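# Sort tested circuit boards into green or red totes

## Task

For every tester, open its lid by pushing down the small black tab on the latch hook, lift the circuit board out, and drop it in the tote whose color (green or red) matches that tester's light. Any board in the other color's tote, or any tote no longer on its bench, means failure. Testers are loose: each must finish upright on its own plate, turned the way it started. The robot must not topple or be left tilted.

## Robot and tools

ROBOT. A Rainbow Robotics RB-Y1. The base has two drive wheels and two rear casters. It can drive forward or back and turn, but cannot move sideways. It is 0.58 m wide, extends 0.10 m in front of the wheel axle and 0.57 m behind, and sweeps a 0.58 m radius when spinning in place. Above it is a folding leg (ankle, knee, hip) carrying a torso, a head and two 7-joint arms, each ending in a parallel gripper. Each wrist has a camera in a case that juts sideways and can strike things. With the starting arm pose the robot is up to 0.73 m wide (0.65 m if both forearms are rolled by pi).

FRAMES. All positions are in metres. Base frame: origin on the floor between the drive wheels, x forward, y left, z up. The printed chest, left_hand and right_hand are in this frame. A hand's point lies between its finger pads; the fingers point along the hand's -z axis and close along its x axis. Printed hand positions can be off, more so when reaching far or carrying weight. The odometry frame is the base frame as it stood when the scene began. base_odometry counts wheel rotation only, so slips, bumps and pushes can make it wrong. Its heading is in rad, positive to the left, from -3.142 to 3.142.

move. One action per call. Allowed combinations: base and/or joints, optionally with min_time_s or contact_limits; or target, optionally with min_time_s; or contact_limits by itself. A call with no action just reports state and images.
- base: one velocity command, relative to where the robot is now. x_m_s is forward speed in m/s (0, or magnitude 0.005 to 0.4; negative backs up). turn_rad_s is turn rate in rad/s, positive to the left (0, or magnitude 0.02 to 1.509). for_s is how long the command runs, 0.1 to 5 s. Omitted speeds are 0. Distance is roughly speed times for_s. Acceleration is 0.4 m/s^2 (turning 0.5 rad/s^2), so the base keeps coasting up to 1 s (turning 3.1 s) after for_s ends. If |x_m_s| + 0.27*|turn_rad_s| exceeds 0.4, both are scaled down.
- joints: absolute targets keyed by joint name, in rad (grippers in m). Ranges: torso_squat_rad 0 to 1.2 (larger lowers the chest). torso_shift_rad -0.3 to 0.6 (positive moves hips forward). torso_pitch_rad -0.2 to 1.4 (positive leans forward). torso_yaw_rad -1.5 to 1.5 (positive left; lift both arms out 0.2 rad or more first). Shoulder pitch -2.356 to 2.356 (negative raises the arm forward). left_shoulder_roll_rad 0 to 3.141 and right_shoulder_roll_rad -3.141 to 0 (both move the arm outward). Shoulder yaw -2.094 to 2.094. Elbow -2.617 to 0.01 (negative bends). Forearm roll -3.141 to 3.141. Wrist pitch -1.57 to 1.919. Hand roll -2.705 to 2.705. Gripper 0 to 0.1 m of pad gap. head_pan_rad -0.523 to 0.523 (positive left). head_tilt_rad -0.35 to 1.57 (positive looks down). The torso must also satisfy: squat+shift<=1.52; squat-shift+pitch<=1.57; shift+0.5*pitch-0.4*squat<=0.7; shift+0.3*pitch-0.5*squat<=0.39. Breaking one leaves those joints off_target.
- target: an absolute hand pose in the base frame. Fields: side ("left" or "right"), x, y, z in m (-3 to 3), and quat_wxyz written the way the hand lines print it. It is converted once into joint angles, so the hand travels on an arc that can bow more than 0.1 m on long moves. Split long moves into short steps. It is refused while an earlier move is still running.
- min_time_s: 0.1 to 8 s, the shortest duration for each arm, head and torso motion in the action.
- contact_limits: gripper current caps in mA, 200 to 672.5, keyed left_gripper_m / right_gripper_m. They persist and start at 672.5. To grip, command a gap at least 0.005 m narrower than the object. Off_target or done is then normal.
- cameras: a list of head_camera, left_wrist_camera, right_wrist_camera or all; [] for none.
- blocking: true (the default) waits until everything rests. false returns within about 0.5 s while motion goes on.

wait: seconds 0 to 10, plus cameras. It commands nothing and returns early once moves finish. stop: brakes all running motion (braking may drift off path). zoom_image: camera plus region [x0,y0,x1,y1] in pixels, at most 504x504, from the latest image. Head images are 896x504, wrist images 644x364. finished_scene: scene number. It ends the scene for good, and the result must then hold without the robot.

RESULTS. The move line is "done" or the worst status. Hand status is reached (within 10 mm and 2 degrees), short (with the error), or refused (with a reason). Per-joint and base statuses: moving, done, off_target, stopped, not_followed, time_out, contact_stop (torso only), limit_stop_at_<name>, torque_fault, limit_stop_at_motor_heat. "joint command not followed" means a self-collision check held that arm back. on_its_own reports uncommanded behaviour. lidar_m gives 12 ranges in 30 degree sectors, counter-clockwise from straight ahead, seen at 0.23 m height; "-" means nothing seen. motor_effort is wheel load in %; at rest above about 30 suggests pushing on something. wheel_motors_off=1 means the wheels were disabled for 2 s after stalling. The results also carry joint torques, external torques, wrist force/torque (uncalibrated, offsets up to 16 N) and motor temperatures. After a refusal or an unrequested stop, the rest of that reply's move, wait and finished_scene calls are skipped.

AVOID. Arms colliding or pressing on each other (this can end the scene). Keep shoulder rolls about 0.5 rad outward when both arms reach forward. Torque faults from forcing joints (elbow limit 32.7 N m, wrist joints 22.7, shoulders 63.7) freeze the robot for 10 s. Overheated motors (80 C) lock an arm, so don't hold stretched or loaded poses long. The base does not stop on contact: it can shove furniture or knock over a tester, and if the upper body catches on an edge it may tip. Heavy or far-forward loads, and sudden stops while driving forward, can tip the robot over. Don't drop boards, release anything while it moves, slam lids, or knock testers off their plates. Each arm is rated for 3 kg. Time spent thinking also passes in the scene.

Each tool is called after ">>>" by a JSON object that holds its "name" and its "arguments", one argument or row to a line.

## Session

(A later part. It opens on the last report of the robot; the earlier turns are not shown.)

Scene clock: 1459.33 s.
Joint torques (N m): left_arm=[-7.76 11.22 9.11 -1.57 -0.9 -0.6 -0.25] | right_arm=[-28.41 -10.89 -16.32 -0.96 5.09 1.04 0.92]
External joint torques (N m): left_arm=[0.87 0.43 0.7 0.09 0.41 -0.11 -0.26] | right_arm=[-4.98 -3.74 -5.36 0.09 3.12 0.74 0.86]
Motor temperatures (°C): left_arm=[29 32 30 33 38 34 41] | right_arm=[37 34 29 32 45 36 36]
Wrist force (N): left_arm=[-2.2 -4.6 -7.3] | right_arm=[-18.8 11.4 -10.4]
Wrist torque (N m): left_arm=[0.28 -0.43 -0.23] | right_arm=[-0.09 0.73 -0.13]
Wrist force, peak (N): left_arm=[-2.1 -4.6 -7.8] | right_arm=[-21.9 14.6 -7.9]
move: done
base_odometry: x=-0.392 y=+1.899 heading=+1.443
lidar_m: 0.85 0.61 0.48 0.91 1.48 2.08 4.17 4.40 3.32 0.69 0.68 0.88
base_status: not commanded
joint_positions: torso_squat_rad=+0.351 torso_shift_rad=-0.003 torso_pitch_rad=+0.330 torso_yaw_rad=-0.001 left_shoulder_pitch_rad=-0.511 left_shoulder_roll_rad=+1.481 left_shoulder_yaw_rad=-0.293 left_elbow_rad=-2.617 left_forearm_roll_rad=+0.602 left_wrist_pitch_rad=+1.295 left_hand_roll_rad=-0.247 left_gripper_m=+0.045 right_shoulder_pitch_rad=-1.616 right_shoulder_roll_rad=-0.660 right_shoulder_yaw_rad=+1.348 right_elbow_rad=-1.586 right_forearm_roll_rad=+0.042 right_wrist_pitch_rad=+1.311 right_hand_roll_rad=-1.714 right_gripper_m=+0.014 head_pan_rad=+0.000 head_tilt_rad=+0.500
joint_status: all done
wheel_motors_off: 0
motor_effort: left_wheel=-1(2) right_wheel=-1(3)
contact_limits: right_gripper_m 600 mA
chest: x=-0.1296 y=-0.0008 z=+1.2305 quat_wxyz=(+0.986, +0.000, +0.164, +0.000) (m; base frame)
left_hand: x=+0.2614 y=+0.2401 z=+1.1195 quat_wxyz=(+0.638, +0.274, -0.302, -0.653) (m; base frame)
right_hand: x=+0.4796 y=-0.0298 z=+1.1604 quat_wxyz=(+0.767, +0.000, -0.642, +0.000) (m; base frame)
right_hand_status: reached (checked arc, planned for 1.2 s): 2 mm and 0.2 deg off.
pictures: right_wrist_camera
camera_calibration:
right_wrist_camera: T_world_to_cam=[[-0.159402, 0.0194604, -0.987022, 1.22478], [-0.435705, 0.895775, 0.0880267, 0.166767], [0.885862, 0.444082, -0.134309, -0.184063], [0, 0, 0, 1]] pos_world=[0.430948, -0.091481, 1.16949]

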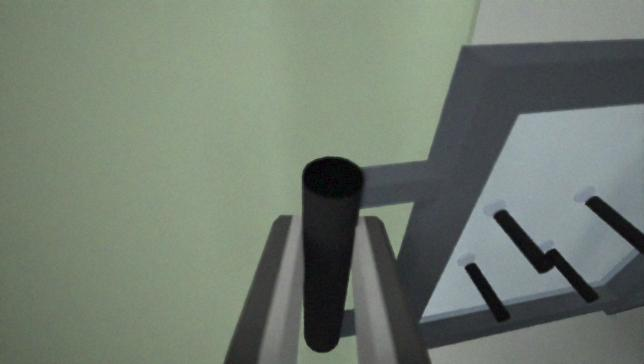

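>>> {"name": "move", "arguments": {
  "target": {"side":"right","x":0.44,"y":-0.024,"z":1.170,"quat_wxyz":[0.765,0.022,-0.642,0.027]},
  "min_time_s": 1.2,
  "cameras": []
}}

>>> {"name": "move", "arguments": {
  "target": {"side":"right","x":0.405,"y":-0.02,"z":1.172,"quat_wxyz":[0.765,0.045,-0.641,0.054]},
  "min_time_s": 1.2,
  "cameras": ["left_wrist_camera","right_wrist_camera"]
}}

Scene clock: 1466.40 s.
Joint torques (N m): left_arm=[-7.87 11.29 9.05 -1.4 -0.91 -0.52 -0.22] | right_arm=[-25.86 -8.27 -14.09 -2.65 4.59 0.37 0.68]
External joint torques (N m): left_arm=[0.75 0.5 0.64 0.25 0.4 -0.02 -0.23] | right_arm=[-3.94 -1.45 -2.82 -1.36 2.58 0.09 0.63]
Motor temperatures (°C): left_arm=[29 32 30 33 38 34 41] | right_arm=[37 34 29 32 46 36 36]
Wrist force (N): left_arm=[-2.0 -4.8 -7.4] | right_arm=[-17.2 10.0 -11.9]
Wrist torque (N m): left_arm=[0.30 -0.40 -0.22] | right_arm=[-0.19 0.52 0.02]
Wrist force, peak (N): left_arm=[-2.2 -4.8 -7.7] | right_arm=[-21.1 13.0 -10.3]
move: done
base_odometry: x=-0.392 y=+1.899 heading=+1.443
lidar_m: 0.85 0.60 0.47 0.91 1.48 2.07 4.17 4.40 3.31 0.69 0.69 0.88
base_status: not commanded
joint_positions: torso_squat_rad=+0.351 torso_shift_rad=-0.003 torso_pitch_rad=+0.330 torso_yaw_rad=-0.001 left_shoulder_pitch_rad=-0.511 left_shoulder_roll_rad=+1.481 left_shoulder_yaw_rad=-0.293 left_elbow_rad=-2.617 left_forearm_roll_rad=+0.602 left_wrist_pitch_rad=+1.295 left_hand_roll_rad=-0.247 left_gripper_m=+0.045 right_shoulder_pitch_rad=-1.601 right_shoulder_roll_rad=-0.736 right_shoulder_yaw_rad=+1.351 right_elbow_rad=-1.807 right_forearm_roll_rad=+0.051 right_wrist_pitch_rad=+1.389 right_hand_roll_rad=-1.706 right_gripper_m=+0.014 head_pan_rad=+0.000 head_tilt_rad=+0.500
joint_status: all done
wheel_motors_off: 0
motor_effort: left_wheel=+1(2) right_wheel=-1(3)
contact_limits: right_gripper_m 600 mA
chest: x=-0.1297 y=-0.0008 z=+1.2306 quat_wxyz=(+0.986, +0.000, +0.164, +0.000) (m; base frame)
left_hand: x=+0.2614 y=+0.2401 z=+1.1196 quat_wxyz=(+0.638, +0.274, -0.302, -0.653) (m; base frame)
right_hand: x=+0.4403 y=-0.0240 z=+1.1688 quat_wxyz=(+0.766, +0.022, -0.642, +0.027) (m; base frame)
right_hand_status: reached (checked arc, planned for 1.2 s): 1 mm and 0.1 deg off.
pictures: none
No camera images: "cameras" was empty.

Scene clock: 1467.93 s.
Joint torques (N m): left_arm=[-7.69 11 9.43 -1.5 -0.91 -0.63 -0.3] | right_arm=[-22.46 -6.47 -13.06 -3.62 4.15 -0.24 0.44]
External joint torques (N m): left_arm=[0.93 0.21 1.02 0.16 0.41 -0.14 -0.31] | right_arm=[-1.93 0.07 -1.86 -2.07 2.12 -0.51 0.38]
Motor temperatures (°C): left_arm=[29 32 30 33 38 34 41] | right_arm=[37 34 29 32 46 36 36]
Wrist force (N): left_arm=[-2.3 -4.6 -7.4] | right_arm=[-13.8 8.3 -12.0]
Wrist torque (N m): left_arm=[0.26 -0.43 -0.22] | right_arm=[-0.32 0.45 0.04]
Wrist force, peak (N): left_arm=[-1.9 -4.8 -7.8] | right_arm=[-19.1 11.6 -11.9]
move: done
base_odometry: x=-0.392 y=+1.899 heading=+1.443
lidar_m: 0.85 0.60 0.48 0.91 1.48 2.08 4.17 4.39 3.32 0.68 0.68 0.88
base_status: not commanded
joint_positions: torso_squat_rad=+0.351 torso_shift_rad=-0.003 torso_pitch_rad=+0.330 torso_yaw_rad=-0.001 left_shoulder_pitch_rad=-0.511 left_shoulder_roll_rad=+1.481 left_shoulder_yaw_rad=-0.293 left_elbow_rad=-2.617 left_forearm_roll_rad=+0.602 left_wrist_pitch_rad=+1.295 left_hand_roll_rad=-0.247 left_gripper_m=+0.045 right_shoulder_pitch_rad=-1.581 right_shoulder_roll_rad=-0.796 right_shoulder_yaw_rad=+1.362 right_elbow_rad=-1.981 right_forearm_roll_rad=+0.072 right_wrist_pitch_rad=+1.433 right_hand_roll_rad=-1.706 right_gripper_m=+0.014 head_pan_rad=+0.000 head_tilt_rad=+0.500
joint_status: all done
wheel_motors_off: 0
motor_effort: left_wheel=+1(2) right_wheel=-2(4)
contact_limits: right_gripper_m 600 mA
chest: x=-0.1297 y=-0.0008 z=+1.2306 quat_wxyz=(+0.986, +0.000, +0.164, +0.000) (m; base frame)
left_hand: x=+0.2614 y=+0.2401 z=+1.1196 quat_wxyz=(+0.638, +0.274, -0.302, -0.653) (m; base frame)
right_hand: x=+0.4052 y=-0.0203 z=+1.1713 quat_wxyz=(+0.765, +0.045, -0.640, +0.054) (m; base frame)
right_hand_status: reached (checked arc, planned for 1.2 s): 1 mm and 0.1 deg off.
pictures: left_wrist_camera, right_wrist_camera
camera_calibration:
left_wrist_camera: T_world_to_cam=[[-0.0162917, -0.99936, 0.0318371, 0.207252], [-0.946471, 0.00514757, -0.322746, 0.641753], [0.322376, -0.035391, -0.94595, 1.05231], [0, 0, 0, 1]] pos_world=[0.271537, 0.241058, 1.19596]
right_wrist_camera: T_world_to_cam=[[-0.160887, -0.00286085, -0.986969, 1.22361], [-0.555738, 0.826666, 0.0881957, 0.171858], [0.815641, 0.562686, -0.13459, -0.0897555], [0, 0, 0, 1]] pos_world=[0.365579, -0.0880642, 1.18043]

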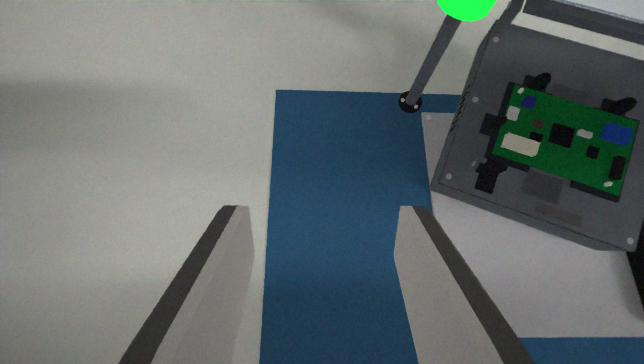

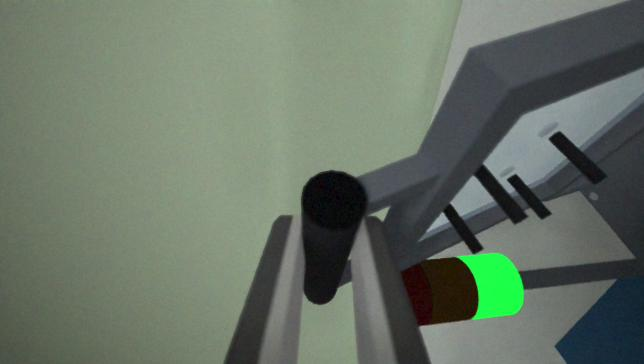

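>>> {"name": "move", "arguments": {
  "target": {"side":"right","x":0.395,"y":-0.02,"z":1.175,"quat_wxyz":[0.754,0.112,-0.633,0.133]},
  "min_time_s": 1.2,
  "cameras": ["left_wrist_camera","head_camera"]
}}

Scene clock: 1477.87 s.
Joint torques (N m): left_arm=[-7.58 11.33 9.32 -1.57 -0.88 -0.59 -0.19] | right_arm=[-20.45 -6.8 -12.38 -3.58 3.49 -0.74 0.3]
External joint torques (N m): left_arm=[1.05 0.54 0.91 0.08 0.43 -0.1 -0.19] | right_arm=[-0.86 0.29 -0.92 -2.14 1.61 -1.03 0.24]
Motor temperatures (°C): left_arm=[29 32 30 33 38 34 41] | right_arm=[37 34 29 32 46 36 36]
Wrist force (N): left_arm=[-2.0 -4.8 -7.5] | right_arm=[-10.5 7.1 -11.4]
Wrist torque (N m): left_arm=[0.29 -0.39 -0.23] | right_arm=[-0.38 0.29 -0.13]
Wrist force, peak (N): left_arm=[-2.3 -4.7 -7.7] | right_arm=[-18.1 10.2 -12.8]
move: done
base_odometry: x=-0.392 y=+1.899 heading=+1.443
lidar_m: 0.85 0.60 0.48 0.91 1.47 2.08 4.17 4.39 3.32 0.69 0.69 0.88
base_status: not commanded
joint_positions: torso_squat_rad=+0.351 torso_shift_rad=-0.003 torso_pitch_rad=+0.330 torso_yaw_rad=-0.001 left_shoulder_pitch_rad=-0.511 left_shoulder_roll_rad=+1.481 left_shoulder_yaw_rad=-0.293 left_elbow_rad=-2.617 left_forearm_roll_rad=+0.602 left_wrist_pitch_rad=+1.295 left_hand_roll_rad=-0.247 left_gripper_m=+0.045 right_shoulder_pitch_rad=-1.557 right_shoulder_roll_rad=-0.961 right_shoulder_yaw_rad=+1.377 right_elbow_rad=-2.078 right_forearm_roll_rad=+0.113 right_wrist_pitch_rad=+1.166 right_hand_roll_rad=-1.715 right_gripper_m=+0.014 head_pan_rad=+0.000 head_tilt_rad=+0.500
joint_status: all done
wheel_motors_off: 0
motor_effort: left_wheel=+1(2) right_wheel=-1(3)
contact_limits: right_gripper_m 600 mA
chest: x=-0.1296 y=-0.0008 z=+1.2306 quat_wxyz=(+0.986, +0.000, +0.164, +0.000) (m; base frame)
left_hand: x=+0.2614 y=+0.2401 z=+1.1196 quat_wxyz=(+0.638, +0.274, -0.302, -0.653) (m; base frame)
right_hand: x=+0.3948 y=-0.0206 z=+1.1746 quat_wxyz=(+0.755, +0.110, -0.633, +0.132) (m; base frame)
right_hand_status: reached (checked arc, planned for 1.2 s): 1 mm and 0.3 deg off.
pictures: head_camera, left_wrist_camera
camera_calibration:
head_camera: T_world_to_cam=[[0.0253489, -0.998768, 0.04267, -0.0617492], [-0.710483, -0.0480266, -0.702073, 1.01946], [0.703258, -0.0125195, -0.710825, 0.973994], [0, 0, 0, 1]] pos_world=[0.0409054, -0.00051796, 1.41071]
left_wrist_camera: T_world_to_cam=[[-0.0162914, -0.99936, 0.0318353, 0.207253], [-0.946476, 0.00514837, -0.322733, 0.641745], [0.322363, -0.0353891, -0.945954, 1.05231], [0, 0, 0, 1]] pos_world=[0.271547, 0.241057, 1.19595]

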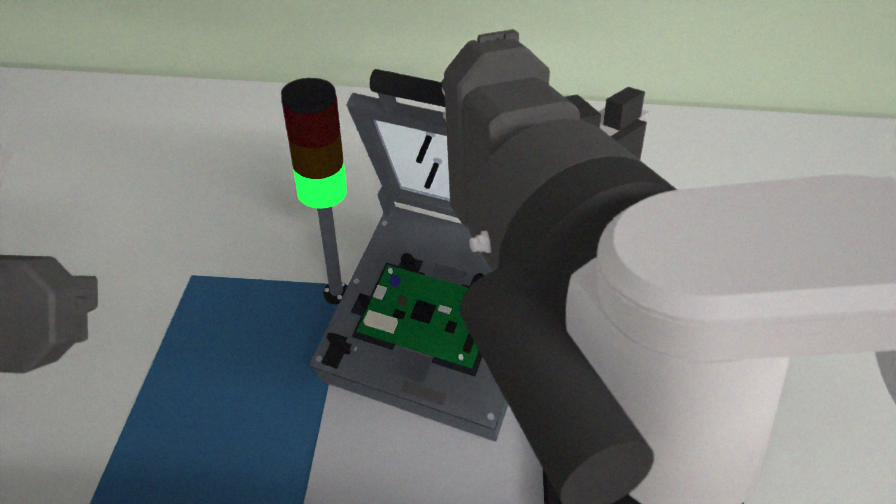

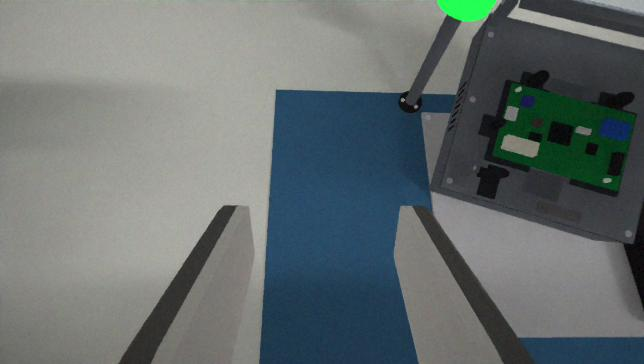

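>>> {"name": "move", "arguments": {
  "target": {"side":"right","x":0.39,"y":-0.01,"z":1.183,"quat_wxyz":[0.754,0.112,-0.633,0.133]},
  "min_time_s": 1.2,
  "cameras": ["left_wrist_camera"]
}}

>>> {"name": "move", "arguments": {
  "target": {"side":"right","x":0.39,"y":0.015,"z":1.183,"quat_wxyz":[0.754,0.112,-0.633,0.133]},
  "min_time_s": 1.2,
  "cameras": ["left_wrist_camera"]
}}

Scene clock: 1487.00 s.
Joint torques (N m): left_arm=[-7.85 11.24 9.01 -1.53 -0.88 -0.58 -0.23] | right_arm=[-26.14 -4.3 -18.13 -3.26 4.43 0.14 0.75]
External joint torques (N m): left_arm=[0.77 0.45 0.59 0.12 0.43 -0.09 -0.24] | right_arm=[-6.51 2.62 -6.68 -1.9 2.53 -0.12 0.69]
Motor temperatures (°C): left_arm=[29 32 30 33 38 34 41] | right_arm=[37 34 29 32 46 36 36]
Wrist force (N): left_arm=[-2.2 -4.7 -7.5] | right_arm=[-17.4 8.7 -12.1]
Wrist torque (N m): left_arm=[0.28 -0.42 -0.24] | right_arm=[-0.30 0.54 0.12]
Wrist force, peak (N): left_arm=[-2.4 -4.7 -7.8] | right_arm=[-17.5 8.9 -12.8]
move: done
base_odometry: x=-0.392 y=+1.899 heading=+1.443
lidar_m: 0.84 0.60 0.48 0.91 1.47 2.08 4.17 4.40 3.31 0.69 0.67 0.87
base_status: not commanded
joint_positions: torso_squat_rad=+0.351 torso_shift_rad=-0.003 torso_pitch_rad=+0.330 torso_yaw_rad=-0.001 left_shoulder_pitch_rad=-0.511 left_shoulder_roll_rad=+1.481 left_shoulder_yaw_rad=-0.293 left_elbow_rad=-2.617 left_forearm_roll_rad=+0.602 left_wrist_pitch_rad=+1.295 left_hand_roll_rad=-0.247 left_gripper_m=+0.045 right_shoulder_pitch_rad=-1.578 right_shoulder_roll_rad=-0.940 right_shoulder_yaw_rad=+1.370 right_elbow_rad=-2.089 right_forearm_roll_rad=+0.087 right_wrist_pitch_rad=+1.196 right_hand_roll_rad=-1.700 right_gripper_m=+0.014 head_pan_rad=+0.000 head_tilt_rad=+0.500
joint_status: all done
wheel_motors_off: 0
motor_effort: left_wheel=+1(2) right_wheel=-1(4)
contact_limits: right_gripper_m 600 mA
chest: x=-0.1296 y=-0.0008 z=+1.2306 quat_wxyz=(+0.986, +0.000, +0.164, +0.000) (m; base frame)
left_hand: x=+0.2614 y=+0.2401 z=+1.1196 quat_wxyz=(+0.638, +0.274, -0.302, -0.653) (m; base frame)
right_hand: x=+0.3899 y=-0.0110 z=+1.1811 quat_wxyz=(+0.755, +0.111, -0.632, +0.133) (m; base frame)
right_hand_status: reached (checked arc, planned for 1.2 s): 2 mm and 0.2 deg off.
pictures: left_wrist_camera
camera_calibration:
left_wrist_camera: T_world_to_cam=[[-0.0162915, -0.99936, 0.0318354, 0.207253], [-0.946476, 0.00514847, -0.322733, 0.641745], [0.322363, -0.0353892, -0.945954, 1.05231], [0, 0, 0, 1]] pos_world=[0.271547, 0.241057, 1.19595]

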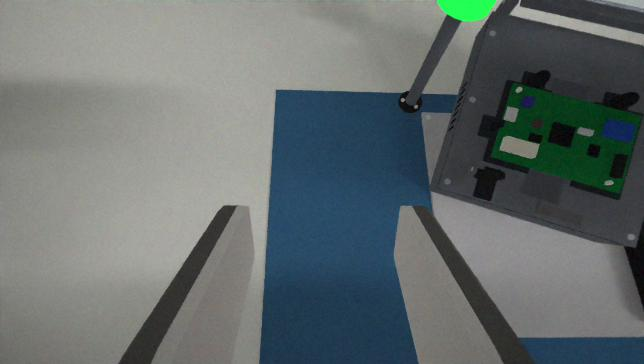

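Scene clock: 1488.53 s.
Joint torques (N m): left_arm=[-7.91 11.15 9.03 -1.46 -0.93 -0.58 -0.2] | right_arm=[-26.65 -4.37 -17.11 -1.98 4.87 0.21 0.57]
External joint torques (N m): left_arm=[0.71 0.36 0.62 0.2 0.38 -0.09 -0.21] | right_arm=[-6.48 2.21 -5.59 -0.6 2.94 -0.02 0.51]
Motor temperatures (°C): left_arm=[29 32 30 33 38 34 41] | right_arm=[37 34 29 32 46 36 36]
Wrist force (N): left_arm=[-2.1 -4.4 -7.4] | right_arm=[-17.9 8.8 -11.6]
Wrist torque (N m): left_arm=[0.26 -0.40 -0.23] | right_arm=[-0.12 0.79 0.19]
Wrist force, peak (N): left_arm=[-1.8 -4.9 -7.7] | right_arm=[-18.3 8.5 -11.8]
move: done
base_odometry: x=-0.392 y=+1.899 heading=+1.443
lidar_m: 0.85 0.60 0.47 0.91 1.48 2.08 4.17 4.40 3.32 0.69 0.68 0.88
base_status: not commanded
joint_positions: torso_squat_rad=+0.351 torso_shift_rad=-0.003 torso_pitch_rad=+0.330 torso_yaw_rad=-0.001 left_shoulder_pitch_rad=-0.511 left_shoulder_roll_rad=+1.481 left_shoulder_yaw_rad=-0.293 left_elbow_rad=-2.617 left_forearm_roll_rad=+0.602 left_wrist_pitch_rad=+1.295 left_hand_roll_rad=-0.247 left_gripper_m=+0.045 right_shoulder_pitch_rad=-1.602 right_shoulder_roll_rad=-0.850 right_shoulder_yaw_rad=+1.367 right_elbow_rad=-2.036 right_forearm_roll_rad=+0.071 right_wrist_pitch_rad=+1.235 right_hand_roll_rad=-1.684 right_gripper_m=+0.014 head_pan_rad=+0.000 head_tilt_rad=+0.500
joint_status: all done
wheel_motors_off: 0
motor_effort: left_wheel=+1(2) right_wheel=-1(3)
contact_limits: right_gripper_m 600 mA
chest: x=-0.1296 y=-0.0008 z=+1.2306 quat_wxyz=(+0.986, +0.000, +0.164, +0.000) (m; base frame)
left_hand: x=+0.2614 y=+0.2401 z=+1.1196 quat_wxyz=(+0.638, +0.274, -0.302, -0.653) (m; base frame)
right_hand: x=+0.3900 y=+0.0142 z=+1.1814 quat_wxyz=(+0.755, +0.111, -0.632, +0.133) (m; base frame)
right_hand_status: reached (checked arc, planned for 1.2 s): 2 mm and 0.2 deg off.
pictures: left_wrist_camera
camera_calibration:
left_wrist_camera: T_world_to_cam=[[-0.0163224, -0.99936, 0.031831, 0.207242], [-0.946476, 0.00517917, -0.322732, 0.641749], [0.322361, -0.035395, -0.945955, 1.05231], [0, 0, 0, 1]] pos_world=[0.27156, 0.241032, 1.19595]

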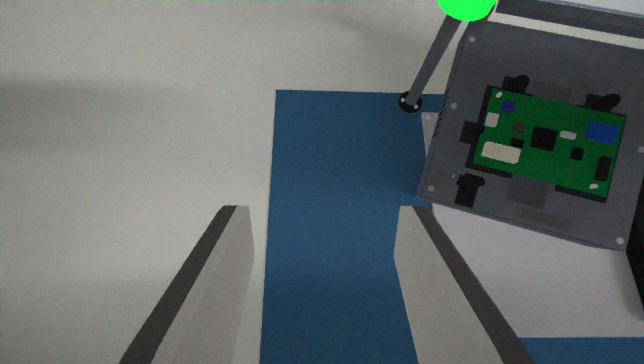

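>>> {"name": "move", "arguments": {
  "target": {"side":"right","x":0.43,"y":0.01,"z":1.176,"quat_wxyz":[0.766,0,-0.643,0]},
  "min_time_s": 1.2,
  "cameras": []
}}

>>> {"name": "move", "arguments": {
  "target": {"side":"right","x":0.47,"y":0.005,"z":1.168,"quat_wxyz":[0.765,-0.045,-0.641,-0.054]},
  "min_time_s": 1.2,
  "cameras": ["head_camera"]
}}

Scene clock: 1506.90 s.
Joint torques (N m): left_arm=[-7.75 11.27 9.11 -1.53 -0.89 -0.59 -0.19] | right_arm=[-30.3 1 -16.05 -2.12 5.19 -3.65 -0.15]
External joint torques (N m): left_arm=[0.88 0.48 0.69 0.11 0.43 -0.1 -0.19] | right_arm=[-8.07 7.24 -5.14 -0.85 3.14 -3.91 -0.21]
Motor temperatures (°C): left_arm=[29 32 30 33 38 34 41] | right_arm=[37 34 29 32 47 36 36]
Wrist force (N): left_arm=[-2.0 -4.7 -7.5] | right_arm=[-16.5 -5.9 2.4]
Wrist torque (N m): left_arm=[0.30 -0.39 -0.23] | right_arm=[-0.24 0.86 0.53]
Wrist force, peak (N): left_arm=[-2.3 -4.8 -7.7] | right_arm=[-19.2 -7.2 17.5]
move: done
base_odometry: x=-0.392 y=+1.899 heading=+1.443
lidar_m: 0.85 0.60 0.48 0.91 1.48 2.08 4.17 4.39 3.32 0.69 0.67 0.87
base_status: not commanded
joint_positions: torso_squat_rad=+0.351 torso_shift_rad=-0.003 torso_pitch_rad=+0.330 torso_yaw_rad=-0.001 left_shoulder_pitch_rad=-0.511 left_shoulder_roll_rad=+1.481 left_shoulder_yaw_rad=-0.293 left_elbow_rad=-2.617 left_forearm_roll_rad=+0.602 left_wrist_pitch_rad=+1.295 left_hand_roll_rad=-0.247 left_gripper_m=+0.045 right_shoulder_pitch_rad=-1.652 right_shoulder_roll_rad=-0.583 right_shoulder_yaw_rad=+1.344 right_elbow_rad=-1.721 right_forearm_roll_rad=+0.021 right_wrist_pitch_rad=+1.534 right_hand_roll_rad=-1.695 right_gripper_m=+0.014 head_pan_rad=+0.000 head_tilt_rad=+0.500
joint_status: all done
wheel_motors_off: 0
motor_effort: left_wheel=-2(2) right_wheel=+6(8)
contact_limits: right_gripper_m 600 mA
chest: x=-0.1300 y=-0.0011 z=+1.2306 quat_wxyz=(+0.986, +0.001, +0.164, +0.000) (m; base frame)
left_hand: x=+0.2612 y=+0.2397 z=+1.1200 quat_wxyz=(+0.638, +0.274, -0.303, -0.653) (m; base frame)
right_hand: x=+0.4297 y=+0.0077 z=+1.1749 quat_wxyz=(+0.767, -0.002, -0.642, -0.001) (m; base frame)
right_hand_status: reached (checked arc, planned for 1.2 s): 3 mm and 0.2 deg off.
pictures: none
No camera images: "cameras" was empty.

Scene clock: 1508.43 s.
Joint torques (N m): left_arm=[-7.8 11.09 9.16 -1.62 -0.94 -0.61 -0.21] | right_arm=[-31.93 -1.89 -14.2 -3.28 5.54 -2.25 -0.2]
External joint torques (N m): left_arm=[0.82 0.3 0.75 0.04 0.37 -0.12 -0.22] | right_arm=[-8.06 4.63 -4.27 -2.24 3.49 -2.53 -0.26]
Motor temperatures (°C): left_arm=[29 32 30 33 38 34 41] | right_arm=[38 34 29 32 47 36 36]
Wrist force (N): left_arm=[-1.9 -4.5 -7.3] | right_arm=[-18.3 -2.1 -8.8]
Wrist torque (N m): left_arm=[0.27 -0.39 -0.23] | right_arm=[-0.13 1.06 0.64]
Wrist force, peak (N): left_arm=[-2.2 -4.7 -7.7] | right_arm=[-7.5 -39.3 16.4]
move: done
base_odometry: x=-0.392 y=+1.899 heading=+1.443
lidar_m: 0.85 0.60 0.48 0.91 1.48 2.08 4.17 4.40 3.31 0.69 0.68 0.88
base_status: not commanded
joint_positions: torso_squat_rad=+0.351 torso_shift_rad=-0.003 torso_pitch_rad=+0.330 torso_yaw_rad=-0.001 left_shoulder_pitch_rad=-0.511 left_shoulder_roll_rad=+1.481 left_shoulder_yaw_rad=-0.293 left_elbow_rad=-2.617 left_forearm_roll_rad=+0.602 left_wrist_pitch_rad=+1.295 left_hand_roll_rad=-0.247 left_gripper_m=+0.045 right_shoulder_pitch_rad=-1.682 right_shoulder_roll_rad=-0.448 right_shoulder_yaw_rad=+1.333 right_elbow_rad=-1.411 right_forearm_roll_rad=+0.003 right_wrist_pitch_rad=+1.497 right_hand_roll_rad=-1.705 right_gripper_m=+0.014 head_pan_rad=+0.000 head_tilt_rad=+0.500
joint_status: all done
wheel_motors_off: 0
motor_effort: left_wheel=-2(3) right_wheel=+3(12)
contact_limits: right_gripper_m 600 mA
chest: x=-0.1296 y=-0.0009 z=+1.2305 quat_wxyz=(+0.986, +0.001, +0.164, +0.000) (m; base frame)
left_hand: x=+0.2614 y=+0.2399 z=+1.1196 quat_wxyz=(+0.638, +0.274, -0.302, -0.653) (m; base frame)
right_hand: x=+0.4705 y=+0.0038 z=+1.1660 quat_wxyz=(+0.766, -0.047, -0.639, -0.054) (m; base frame)
right_hand_status: reached (checked arc, planned for 1.2 s): 2 mm and 0.3 deg off.
pictures: head_camera
camera_calibration:
head_camera: T_world_to_cam=[[0.0251541, -0.998782, 0.0424495, -0.061684], [-0.710524, -0.0477325, -0.702052, 1.01942], [0.703223, -0.012502, -0.710859, 0.974023], [0, 0, 0, 1]] pos_world=[0.0409185, -0.000772228, 1.4107]

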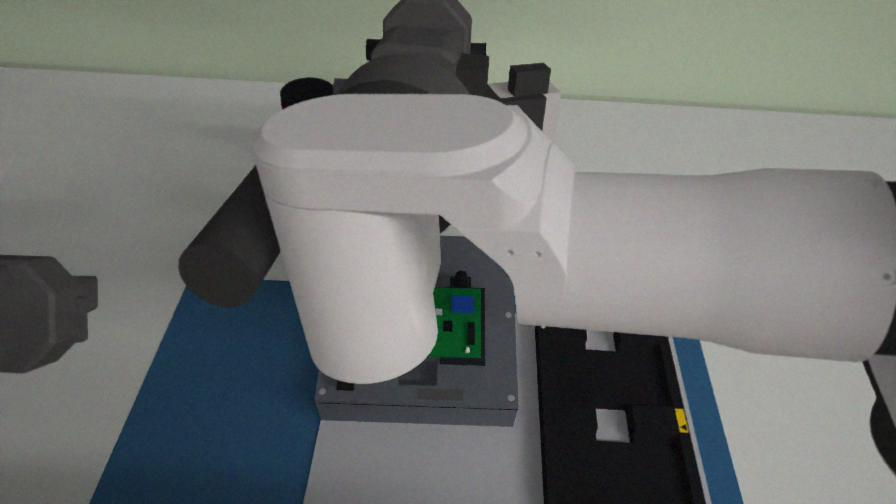

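>>> {"name": "move", "arguments": {
  "target": {"side":"right","x":0.50,"y":0.005,"z":1.152,"quat_wxyz":[0.766,-0.03,-0.642,-0.036]},
  "min_time_s": 1.2,
  "cameras": ["head_camera"]
}}

Scene clock: 1513.73 s.
Joint torques (N m): left_arm=[-7.72 11.08 9.17 -1.58 -0.9 -0.62 -0.24] | right_arm=[-28.84 -4.59 -10.93 -0.98 5.06 -0.24 -0.29]
External joint torques (N m): left_arm=[0.91 0.29 0.76 0.08 0.42 -0.12 -0.24] | right_arm=[-4.13 2.22 -1.41 -0.14 3.08 -0.55 -0.35]
Motor temperatures (°C): left_arm=[29 32 30 33 38 34 41] | right_arm=[38 34 29 32 47 36 36]
Wrist force (N): left_arm=[-1.9 -4.4 -7.5] | right_arm=[-14.0 6.7 -8.5]
Wrist torque (N m): left_arm=[0.26 -0.38 -0.24] | right_arm=[-0.20 1.22 0.43]
Wrist force, peak (N): left_arm=[-2.2 -4.8 -7.6] | right_arm=[-20.5 10.2 -7.4]
move: done
base_odometry: x=-0.392 y=+1.899 heading=+1.443
lidar_m: 0.85 0.61 0.47 0.92 1.48 2.09 4.17 4.40 3.32 0.68 0.68 0.87
base_status: not commanded
joint_positions: torso_squat_rad=+0.351 torso_shift_rad=-0.003 torso_pitch_rad=+0.330 torso_yaw_rad=-0.001 left_shoulder_pitch_rad=-0.511 left_shoulder_roll_rad=+1.481 left_shoulder_yaw_rad=-0.293 left_elbow_rad=-2.617 left_forearm_roll_rad=+0.602 left_wrist_pitch_rad=+1.295 left_hand_roll_rad=-0.247 left_gripper_m=+0.045 right_shoulder_pitch_rad=-1.671 right_shoulder_roll_rad=-0.435 right_shoulder_yaw_rad=+1.352 right_elbow_rad=-1.274 right_forearm_roll_rad=+0.023 right_wrist_pitch_rad=+1.323 right_hand_roll_rad=-1.723 right_gripper_m=+0.014 head_pan_rad=+0.000 head_tilt_rad=+0.500
joint_status: all done
wheel_motors_off: 0
motor_effort: left_wheel=-1(2) right_wheel=+3(4)
contact_limits: right_gripper_m 600 mA
chest: x=-0.1297 y=-0.0008 z=+1.2306 quat_wxyz=(+0.986, +0.000, +0.164, +0.000) (m; base frame)
left_hand: x=+0.2614 y=+0.2400 z=+1.1196 quat_wxyz=(+0.638, +0.274, -0.302, -0.653) (m; base frame)
right_hand: x=+0.4991 y=+0.0041 z=+1.1514 quat_wxyz=(+0.766, -0.030, -0.641, -0.036) (m; base frame)
right_hand_status: reached (checked arc, planned for 1.2 s): 1 mm and 0.1 deg off.
pictures: head_camera
camera_calibration:
head_camera: T_world_to_cam=[[0.0252905, -0.998773, 0.042573, -0.061711], [-0.710467, -0.0479173, -0.702097, 1.01945], [0.703276, -0.0124903, -0.710807, 0.974008], [0, 0, 0, 1]] pos_world=[0.0408527, -0.000620266, 1.41072]

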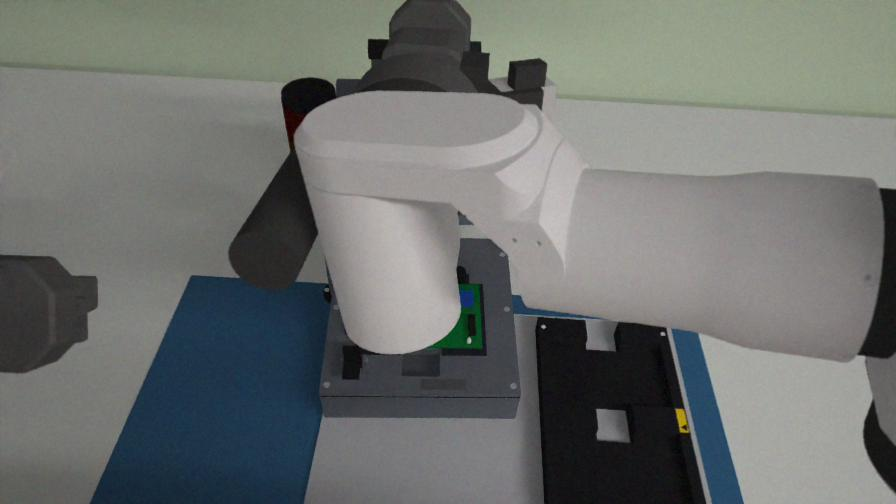

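Straight now. Lid a bit further back, release, retreat.

>>> {"name": "move", "arguments": {
  "target": {"side":"right","x":0.525,"y":0.005,"z":1.14,"quat_wxyz":[0.766,-0.022,-0.642,-0.027]},
  "min_time_s": 1.2,
  "cameras": ["right_wrist_camera"]
}}

>>> {"name": "move", "arguments": {
  "joints": {"right_gripper_m":0.045},
  "cameras": ["right_wrist_camera"]
}}

>>> {"name": "move", "arguments": {
  "target": {"side":"right","x":0.40,"y":-0.0,"z":1.16,"quat_wxyz":[0.766,0,-0.643,0]},
  "min_time_s": 1.2,
  "cameras": []
}}

>>> {"name": "move", "arguments": {
  "target": {"side":"right","x":0.33,"y":-0.22,"z":1.15,"quat_wxyz":[0.766,0,-0.643,0]},
  "cameras": ["head_camera","left_wrist_camera"]
}}

Scene clock: 1522.33 s.
Joint torques (N m): left_arm=[-7.7 11.09 9.37 -1.49 -0.93 -0.53 -0.25] | right_arm=[-31.78 -6.02 -9.65 0.23 4.7 0.43 -0.21]
External joint torques (N m): left_arm=[0.92 0.3 0.96 0.17 0.38 -0.04 -0.26] | right_arm=[-6.26 1 -0.96 0.82 2.83 0.08 -0.27]
Motor temperatures (°C): left_arm=[29 32 30 33 38 34 41] | right_arm=[38 34 29 32 47 36 36]
Wrist force (N): left_arm=[-2.1 -4.9 -7.3] | right_arm=[-14.5 9.9 -8.5]
Wrist torque (N m): left_arm=[0.32 -0.40 -0.23] | right_arm=[-0.04 1.14 0.43]
Wrist force, peak (N): left_arm=[-2.3 -4.8 -7.8] | right_arm=[-19.9 11.4 -6.5]
move: done
base_odometry: x=-0.392 y=+1.899 heading=+1.443
lidar_m: 0.85 0.61 0.48 0.91 1.48 2.09 4.17 4.39 3.32 0.69 0.68 0.88
base_status: not commanded
joint_positions: torso_squat_rad=+0.351 torso_shift_rad=-0.003 torso_pitch_rad=+0.330 torso_yaw_rad=-0.001 left_shoulder_pitch_rad=-0.511 left_shoulder_roll_rad=+1.481 left_shoulder_yaw_rad=-0.293 left_elbow_rad=-2.617 left_forearm_roll_rad=+0.602 left_wrist_pitch_rad=+1.295 left_hand_roll_rad=-0.247 left_gripper_m=+0.045 right_shoulder_pitch_rad=-1.671 right_shoulder_roll_rad=-0.388 right_shoulder_yaw_rad=+1.365 right_elbow_rad=-1.101 right_forearm_roll_rad=+0.038 right_wrist_pitch_rad=+1.173 right_hand_roll_rad=-1.742 right_gripper_m=+0.014 head_pan_rad=+0.000 head_tilt_rad=+0.500
joint_status: all done
wheel_motors_off: 0
motor_effort: left_wheel=+0(3) right_wheel=+3(5)
contact_limits: right_gripper_m 600 mA
chest: x=-0.1297 y=-0.0008 z=+1.2306 quat_wxyz=(+0.986, +0.000, +0.164, +0.000) (m; base frame)
left_hand: x=+0.2614 y=+0.2401 z=+1.1196 quat_wxyz=(+0.638, +0.274, -0.302, -0.653) (m; base frame)
right_hand: x=+0.5248 y=+0.0046 z=+1.1387 quat_wxyz=(+0.767, -0.022, -0.641, -0.027) (m; base frame)
right_hand_status: reached (checked arc, planned for 1.2 s): 1 mm and 0.1 deg off.
pictures: right_wrist_camera
camera_calibration:
right_wrist_camera: T_world_to_cam=[[-0.158513, 0.032073, -0.986836, 1.20922], [-0.371164, 0.924229, 0.0896575, 0.121702], [0.914937, 0.38049, -0.134598, -0.256927], [0, 0, 0, 1]] pos_world=[0.471921, -0.0535061, 1.14781]

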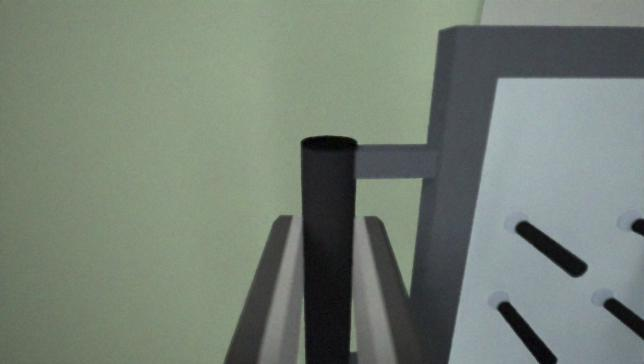

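Scene clock: 1523.17 s.
Joint torques (N m): left_arm=[-7.9 11.3 9.04 -1.56 -0.9 -0.58 -0.23] | right_arm=[-24.51 -6.24 -9.53 -0.14 1.89 0.37 -0.27]
External joint torques (N m): left_arm=[0.73 0.51 0.63 0.1 0.41 -0.09 -0.24] | right_arm=[1.01 0.8 -0.84 0.44 0.03 0.02 -0.33]
Motor temperatures (°C): left_arm=[29 32 30 33 38 34 41] | right_arm=[38 34 29 32 47 36 36]
Wrist force (N): left_arm=[-2.1 -4.7 -7.6] | right_arm=[-3.8 10.4 -7.3]
Wrist torque (N m): left_arm=[0.29 -0.40 -0.22] | right_arm=[-0.07 0.50 0.44]
Wrist force, peak (N): left_arm=[-2.1 -4.7 -7.6] | right_arm=[-14.9 9.9 -9.0]
move: done
base_odometry: x=-0.392 y=+1.899 heading=+1.443
lidar_m: 0.85 0.60 0.48 0.91 1.47 2.08 4.18 4.39 3.32 0.68 0.67 0.88
base_status: not commanded
joint_positions: torso_squat_rad=+0.351 torso_shift_rad=-0.003 torso_pitch_rad=+0.330 torso_yaw_rad=-0.001 left_shoulder_pitch_rad=-0.511 left_shoulder_roll_rad=+1.481 left_shoulder_yaw_rad=-0.293 left_elbow_rad=-2.617 left_forearm_roll_rad=+0.602 left_wrist_pitch_rad=+1.295 left_hand_roll_rad=-0.247 left_gripper_m=+0.045 right_shoulder_pitch_rad=-1.672 right_shoulder_roll_rad=-0.388 right_shoulder_yaw_rad=+1.365 right_elbow_rad=-1.101 right_forearm_roll_rad=+0.039 right_wrist_pitch_rad=+1.173 right_hand_roll_rad=-1.742 right_gripper_m=+0.045 head_pan_rad=+0.000 head_tilt_rad=+0.500
joint_status: all done
wheel_motors_off: 0
motor_effort: left_wheel=-2(3) right_wheel=+1(4)
contact_limits: right_gripper_m 600 mA
chest: x=-0.1298 y=-0.0008 z=+1.2306 quat_wxyz=(+0.986, +0.000, +0.164, +0.000) (m; base frame)
left_hand: x=+0.2612 y=+0.2401 z=+1.1197 quat_wxyz=(+0.638, +0.274, -0.303, -0.653) (m; base frame)
right_hand: x=+0.5249 y=+0.0049 z=+1.1402 quat_wxyz=(+0.766, -0.022, -0.642, -0.027) (m; base frame)
pictures: right_wrist_camera
camera_calibration:
right_wrist_camera: T_world_to_cam=[[-0.155942, 0.0318667, -0.987252, 1.20981], [-0.371999, 0.923997, 0.0885841, 0.122887], [0.91504, 0.38107, -0.132235, -0.259685], [0, 0, 0, 1]] pos_world=[0.471995, -0.0531419, 1.14916]

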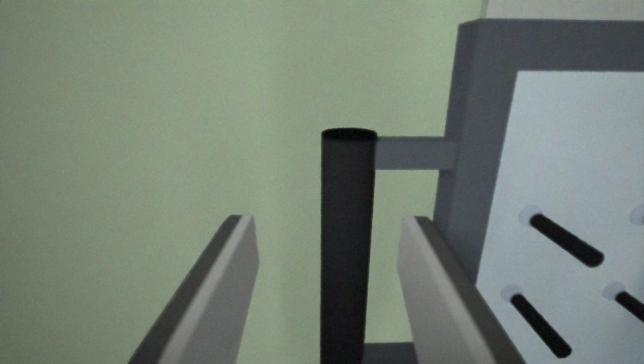

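Scene clock: 1524.77 s.
Joint torques (N m): left_arm=[-7.7 11.4 9.21 -1.48 -0.86 -0.61 -0.17] | right_arm=[-18.54 -5.88 -10.02 -1.63 1.74 0.01 0.34]
External joint torques (N m): left_arm=[0.93 0.61 0.8 0.17 0.46 -0.12 -0.18] | right_arm=[2.55 -0.1 0.75 0.05 -0.3 -0.31 0.28]
Motor temperatures (°C): left_arm=[29 32 30 33 38 34 41] | right_arm=[38 34 29 32 47 36 36]
Wrist force (N): left_arm=[-2.0 -4.6 -7.5] | right_arm=[-3.8 10.5 -7.8]
Wrist torque (N m): left_arm=[0.25 -0.38 -0.23] | right_arm=[-0.07 0.50 0.43]
Wrist force, peak (N): left_arm=[-1.9 -4.8 -7.6] | right_arm=[-4.2 11.7 -7.3]
move: done
base_odometry: x=-0.392 y=+1.899 heading=+1.443
lidar_m: 0.84 0.60 0.47 0.92 1.48 2.09 4.17 4.40 3.33 0.68 0.68 0.88
base_status: not commanded
joint_positions: torso_squat_rad=+0.351 torso_shift_rad=-0.003 torso_pitch_rad=+0.330 torso_yaw_rad=-0.001 left_shoulder_pitch_rad=-0.511 left_shoulder_roll_rad=+1.481 left_shoulder_yaw_rad=-0.293 left_elbow_rad=-2.617 left_forearm_roll_rad=+0.602 left_wrist_pitch_rad=+1.295 left_hand_roll_rad=-0.247 left_gripper_m=+0.045 right_shoulder_pitch_rad=-1.610 right_shoulder_roll_rad=-0.605 right_shoulder_yaw_rad=+1.381 right_elbow_rad=-1.848 right_forearm_roll_rad=+0.068 right_wrist_pitch_rad=+1.628 right_hand_roll_rad=-1.731 right_gripper_m=+0.045 head_pan_rad=+0.000 head_tilt_rad=+0.500
joint_status: all done
wheel_motors_off: 0
motor_effort: left_wheel=-1(3) right_wheel=-1(3)
contact_limits: right_gripper_m 600 mA
chest: x=-0.1299 y=-0.0008 z=+1.2306 quat_wxyz=(+0.986, +0.000, +0.164, +0.000) (m; base frame)
left_hand: x=+0.2612 y=+0.2402 z=+1.1198 quat_wxyz=(+0.638, +0.274, -0.303, -0.653) (m; base frame)
right_hand: x=+0.4006 y=+0.0004 z=+1.1601 quat_wxyz=(+0.766, +0.000, -0.643, +0.000) (m; base frame)
right_hand_status: reached (checked arc, planned for 1.2 s): 1 mm and 0.0 deg off.
pictures: none
No camera images: "cameras" was empty.

Scene clock: 1526.43 s.
Joint torques (N m): left_arm=[-7.9 11.29 9 -1.54 -0.95 -0.52 -0.26] | right_arm=[-11.93 -8.25 -8.36 -2.2 1.66 0.63 0]
External joint torques (N m): left_arm=[0.73 0.5 0.59 0.11 0.37 -0.03 -0.27] | right_arm=[1.31 0.89 0.55 0.24 -0.23 -0.13 -0.06]
Motor temperatures (°C): left_arm=[29 32 30 33 38 34 41] | right_arm=[38 34 29 32 47 36 36]
Wrist force (N): left_arm=[-2.0 -4.6 -7.4] | right_arm=[-4.0 10.8 -7.7]
Wrist torque (N m): left_arm=[0.27 -0.40 -0.24] | right_arm=[-0.11 0.49 0.46]
Wrist force, peak (N): left_arm=[-2.2 -4.8 -7.7] | right_arm=[-4.0 11.4 -7.8]
move: done
base_odometry: x=-0.392 y=+1.899 heading=+1.443
lidar_m: 0.85 0.60 0.48 0.92 1.49 2.08 4.17 4.40 3.31 0.68 0.69 0.88
base_status: not commanded
joint_positions: torso_squat_rad=+0.351 torso_shift_rad=-0.003 torso_pitch_rad=+0.330 torso_yaw_rad=-0.001 left_shoulder_pitch_rad=-0.511 left_shoulder_roll_rad=+1.481 left_shoulder_yaw_rad=-0.293 left_elbow_rad=-2.617 left_forearm_roll_rad=+0.602 left_wrist_pitch_rad=+1.295 left_hand_roll_rad=-0.247 left_gripper_m=+0.045 right_shoulder_pitch_rad=-1.362 right_shoulder_roll_rad=-1.430 right_shoulder_yaw_rad=+1.525 right_elbow_rad=-2.460 right_forearm_roll_rad=+0.315 right_wrist_pitch_rad=+1.437 right_hand_roll_rad=-1.952 right_gripper_m=+0.045 head_pan_rad=+0.000 head_tilt_rad=+0.500
joint_status: all done
wheel_motors_off: 0
motor_effort: left_wheel=+1(3) right_wheel=+0(2)
contact_limits: right_gripper_m 600 mA
chest: x=-0.1299 y=-0.0007 z=+1.2306 quat_wxyz=(+0.986, +0.000, +0.164, +0.000) (m; base frame)
left_hand: x=+0.2612 y=+0.2402 z=+1.1198 quat_wxyz=(+0.638, +0.274, -0.303, -0.653) (m; base frame)
right_hand: x=+0.3297 y=-0.2198 z=+1.1500 quat_wxyz=(+0.767, -0.002, -0.642, -0.001) (m; base frame)
right_hand_status: reached (checked arc, planned for 1.2 s): 0 mm and 0.3 deg off.
pictures: head_camera, left_wrist_camera
camera_calibration:
head_camera: T_world_to_cam=[[0.0253365, -0.998765, 0.0427481, -0.0618046], [-0.71014, -0.0480788, -0.702417, 1.01977], [0.703605, -0.0125603, -0.710481, 0.97383], [0, 0, 0, 1]] pos_world=[0.0405509, -0.000467505, 1.41083]
left_wrist_camera: T_world_to_cam=[[-0.016301, -0.999358, 0.0318945, 0.207211], [-0.946321, 0.00512132, -0.323189, 0.642083], [0.322818, -0.0354508, -0.945797, 1.0523], [0, 0, 0, 1]] pos_world=[0.271292, 0.241095, 1.19617]

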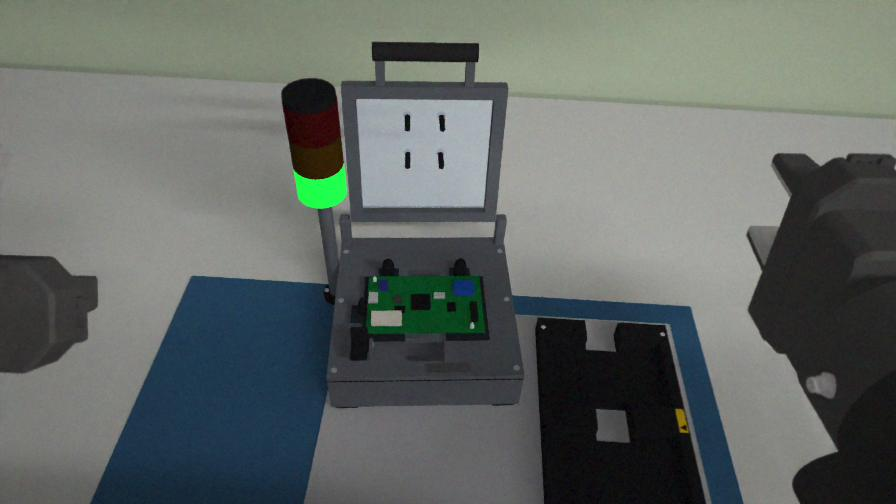

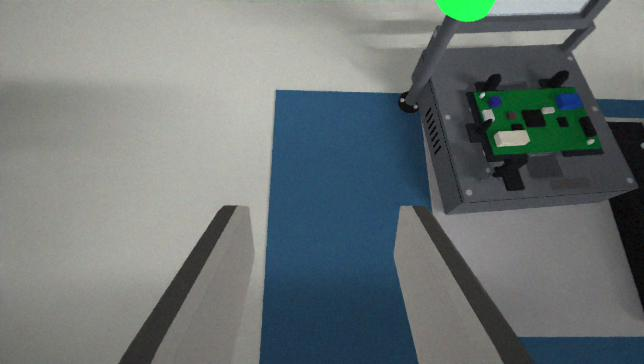

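>>> {"name": "move", "arguments": {
  "joints": {"right_gripper_m":0.1},
  "cameras": []
}}

>>> {"name": "move", "arguments": {
  "target": {"side":"right","x":0.42,"y":-0.05,"z":1.10,"quat_wxyz":[1,0,0,0]},
  "cameras": []
}}

>>> {"name": "move", "arguments": {
  "target": {"side":"right","x":0.454,"y":0.009,"z":1.0,"quat_wxyz":[1,0,0,0]},
  "cameras": ["head_camera","right_wrist_camera"]
}}

Scene clock: 1537.30 s.
Joint torques (N m): left_arm=[-7.94 11.27 9.45 -1.56 -0.95 -0.57 -0.24] | right_arm=[-11.99 -8.17 -8.18 -2.08 1.67 0.69 0.02]
External joint torques (N m): left_arm=[0.68 0.48 1.04 0.09 0.36 -0.07 -0.25] | right_arm=[1.25 0.97 0.72 0.35 -0.22 -0.07 -0.03]
Motor temperatures (°C): left_arm=[29 32 30 33 38 34 41] | right_arm=[37 34 29 32 46 36 36]
Wrist force (N): left_arm=[-2.2 -4.9 -7.6] | right_arm=[-3.9 10.8 -7.7]
Wrist torque (N m): left_arm=[0.31 -0.43 -0.22] | right_arm=[-0.09 0.50 0.45]
Wrist force, peak (N): left_arm=[-2.2 -4.9 -7.6] | right_arm=[-4.1 11.0 -8.0]
move: done
base_odometry: x=-0.392 y=+1.899 heading=+1.443
lidar_m: 0.85 0.60 0.48 0.92 1.48 2.09 4.18 4.40 3.32 0.68 0.68 0.88
base_status: not commanded
joint_positions: torso_squat_rad=+0.351 torso_shift_rad=-0.003 torso_pitch_rad=+0.330 torso_yaw_rad=-0.001 left_shoulder_pitch_rad=-0.511 left_shoulder_roll_rad=+1.481 left_shoulder_yaw_rad=-0.293 left_elbow_rad=-2.617 left_forearm_roll_rad=+0.602 left_wrist_pitch_rad=+1.295 left_hand_roll_rad=-0.247 left_gripper_m=+0.045 right_shoulder_pitch_rad=-1.362 right_shoulder_roll_rad=-1.430 right_shoulder_yaw_rad=+1.525 right_elbow_rad=-2.460 right_forearm_roll_rad=+0.315 right_wrist_pitch_rad=+1.437 right_hand_roll_rad=-1.952 right_gripper_m=+0.099 head_pan_rad=+0.000 head_tilt_rad=+0.500
joint_status: all done
wheel_motors_off: 0
motor_effort: left_wheel=+2(2) right_wheel=+1(2)
contact_limits: right_gripper_m 600 mA
chest: x=-0.1299 y=-0.0007 z=+1.2306 quat_wxyz=(+0.986, +0.000, +0.164, +0.000) (m; base frame)
left_hand: x=+0.2612 y=+0.2402 z=+1.1198 quat_wxyz=(+0.638, +0.274, -0.303, -0.653) (m; base frame)
right_hand: x=+0.3297 y=-0.2198 z=+1.1500 quat_wxyz=(+0.767, -0.002, -0.642, -0.001) (m; base frame)
pictures: none
No camera images: "cameras" was empty.

Scene clock: 1540.57 s.
Joint torques (N m): left_arm=[-8.06 11.11 9.07 -1.41 -0.92 -0.59 -0.2] | right_arm=[-23.87 -10.26 -3.06 0.58 0.3 -0.09 -0.24]
External joint torques (N m): left_arm=[0.57 0.32 0.66 0.24 0.39 -0.1 -0.21] | right_arm=[3.17 -0.77 -0.51 0.73 0.02 0.08 -0.25]
Motor temperatures (°C): left_arm=[29 32 30 33 38 34 41] | right_arm=[37 34 29 32 46 36 36]
Wrist force (N): left_arm=[-2.0 -4.7 -7.2] | right_arm=[2.0 10.6 -12.9]
Wrist torque (N m): left_arm=[0.31 -0.39 -0.22] | right_arm=[-0.03 0.84 0.50]
Wrist force, peak (N): left_arm=[-2.0 -4.8 -7.6] | right_arm=[1.5 12.4 -13.3]
move: short
base_odometry: x=-0.392 y=+1.899 heading=+1.443
lidar_m: 0.85 0.61 0.48 0.91 1.48 2.08 4.18 4.39 3.31 0.69 0.67 0.88
base_status: not commanded
joint_positions: torso_squat_rad=+0.351 torso_shift_rad=-0.003 torso_pitch_rad=+0.330 torso_yaw_rad=-0.001 left_shoulder_pitch_rad=-0.511 left_shoulder_roll_rad=+1.481 left_shoulder_yaw_rad=-0.293 left_elbow_rad=-2.617 left_forearm_roll_rad=+0.602 left_wrist_pitch_rad=+1.295 left_hand_roll_rad=-0.247 left_gripper_m=+0.045 right_shoulder_pitch_rad=-1.983 right_shoulder_roll_rad=-0.297 right_shoulder_yaw_rad=+1.218 right_elbow_rad=-0.267 right_forearm_roll_rad=-1.553 right_wrist_pitch_rad=+1.550 right_hand_roll_rad=-0.453 right_gripper_m=+0.099 head_pan_rad=+0.000 head_tilt_rad=+0.500
joint_status: all done
wheel_motors_off: 0
motor_effort: left_wheel=+2(3) right_wheel=+1(3)
contact_limits: right_gripper_m 600 mA
chest: x=-0.1299 y=-0.0007 z=+1.2306 quat_wxyz=(+0.986, +0.000, +0.164, +0.000) (m; base frame)
left_hand: x=+0.2611 y=+0.2402 z=+1.1198 quat_wxyz=(+0.638, +0.274, -0.303, -0.653) (m; base frame)
right_hand: x=+0.4194 y=-0.0500 z=+1.1002 quat_wxyz=(+0.999, +0.011, -0.032, +0.000) (m; base frame)
right_hand_status: short (checked arc, as near as the solve gets, planned for 2.5 s): 1 mm and 3.9 deg off. The place is met; only the turn is off.
pictures: none
No camera images: "cameras" was empty.

Scene clock: 1541.73 s.
Joint torques (N m): left_arm=[-7.97 11.03 9.13 -1.49 -0.93 -0.62 -0.23] | right_arm=[-25.78 -8.58 -1.8 0.12 0.33 -0.46 -0.06]
External joint torques (N m): left_arm=[0.66 0.24 0.71 0.16 0.39 -0.13 -0.24] | right_arm=[1.02 -0.25 0.79 0.31 -0.02 0.23 -0.08]
Motor temperatures (°C): left_arm=[29 32 30 33 38 34 41] | right_arm=[37 34 29 32 46 36 36]
Wrist force (N): left_arm=[-1.9 -4.9 -7.3] | right_arm=[0.4 10.1 -12.5]
Wrist torque (N m): left_arm=[0.31 -0.39 -0.23] | right_arm=[-0.03 0.74 0.50]
Wrist force, peak (N): left_arm=[-2.1 -4.9 -7.6] | right_arm=[-0.5 10.6 -13.8]
move: short
base_odometry: x=-0.392 y=+1.899 heading=+1.443
lidar_m: 0.85 0.61 0.47 0.92 1.48 2.08 4.17 4.40 3.32 0.68 0.69 0.88
base_status: not commanded
joint_positions: torso_squat_rad=+0.351 torso_shift_rad=-0.003 torso_pitch_rad=+0.330 torso_yaw_rad=-0.001 left_shoulder_pitch_rad=-0.511 left_shoulder_roll_rad=+1.481 left_shoulder_yaw_rad=-0.293 left_elbow_rad=-2.617 left_forearm_roll_rad=+0.602 left_wrist_pitch_rad=+1.295 left_hand_roll_rad=-0.247 left_gripper_m=+0.045 right_shoulder_pitch_rad=-1.806 right_shoulder_roll_rad=-0.161 right_shoulder_yaw_rad=+1.261 right_elbow_rad=-0.267 right_forearm_roll_rad=-1.472 right_wrist_pitch_rad=+1.085 right_hand_roll_rad=-0.547 right_gripper_m=+0.099 head_pan_rad=+0.000 head_tilt_rad=+0.500
joint_status: all done
wheel_motors_off: 0
motor_effort: left_wheel=+1(3) right_wheel=-1(2)
contact_limits: right_gripper_m 600 mA
chest: x=-0.1299 y=-0.0007 z=+1.2306 quat_wxyz=(+0.986, +0.000, +0.164, +0.000) (m; base frame)
left_hand: x=+0.2612 y=+0.2402 z=+1.1198 quat_wxyz=(+0.638, +0.274, -0.303, -0.653) (m; base frame)
right_hand: x=+0.4533 y=+0.0088 z=+1.0001 quat_wxyz=(+0.986, +0.063, -0.151, +0.000) (m; base frame)
right_hand_status: short (checked arc, as near as the solve gets, planned for 0.6 s): 1 mm and 18.9 deg off. The place is met; only the turn is off.
pictures: head_camera, right_wrist_camera
camera_calibration:
head_camera: T_world_to_cam=[[0.0253753, -0.998766, 0.0427028, -0.0617616], [-0.710134, -0.0480746, -0.702423, 1.01977], [0.703609, -0.0125005, -0.710478, 0.973827], [0, 0, 0, 1]] pos_world=[0.0405486, -0.000486912, 1.41083]
right_wrist_camera: T_world_to_cam=[[-0.949085, 0.041073, -0.312331, 0.744645], [-0.139625, 0.833913, 0.533943, -0.444872], [0.282387, 0.550366, -0.785719, 0.724674], [0, 0, 0, 1]] pos_world=[0.439978, -0.0584365, 1.0395]

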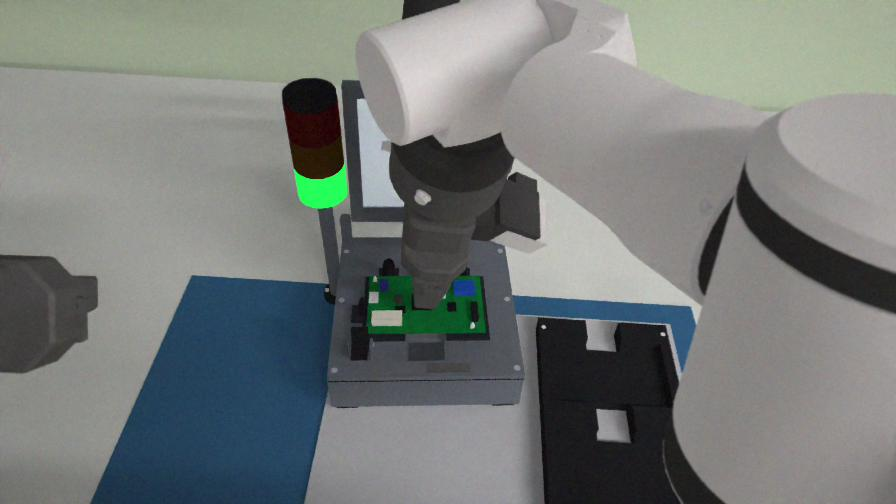

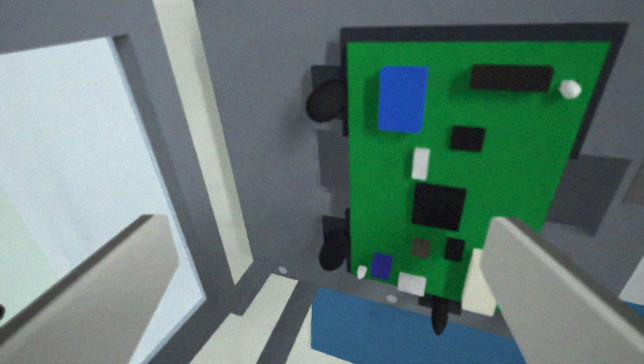

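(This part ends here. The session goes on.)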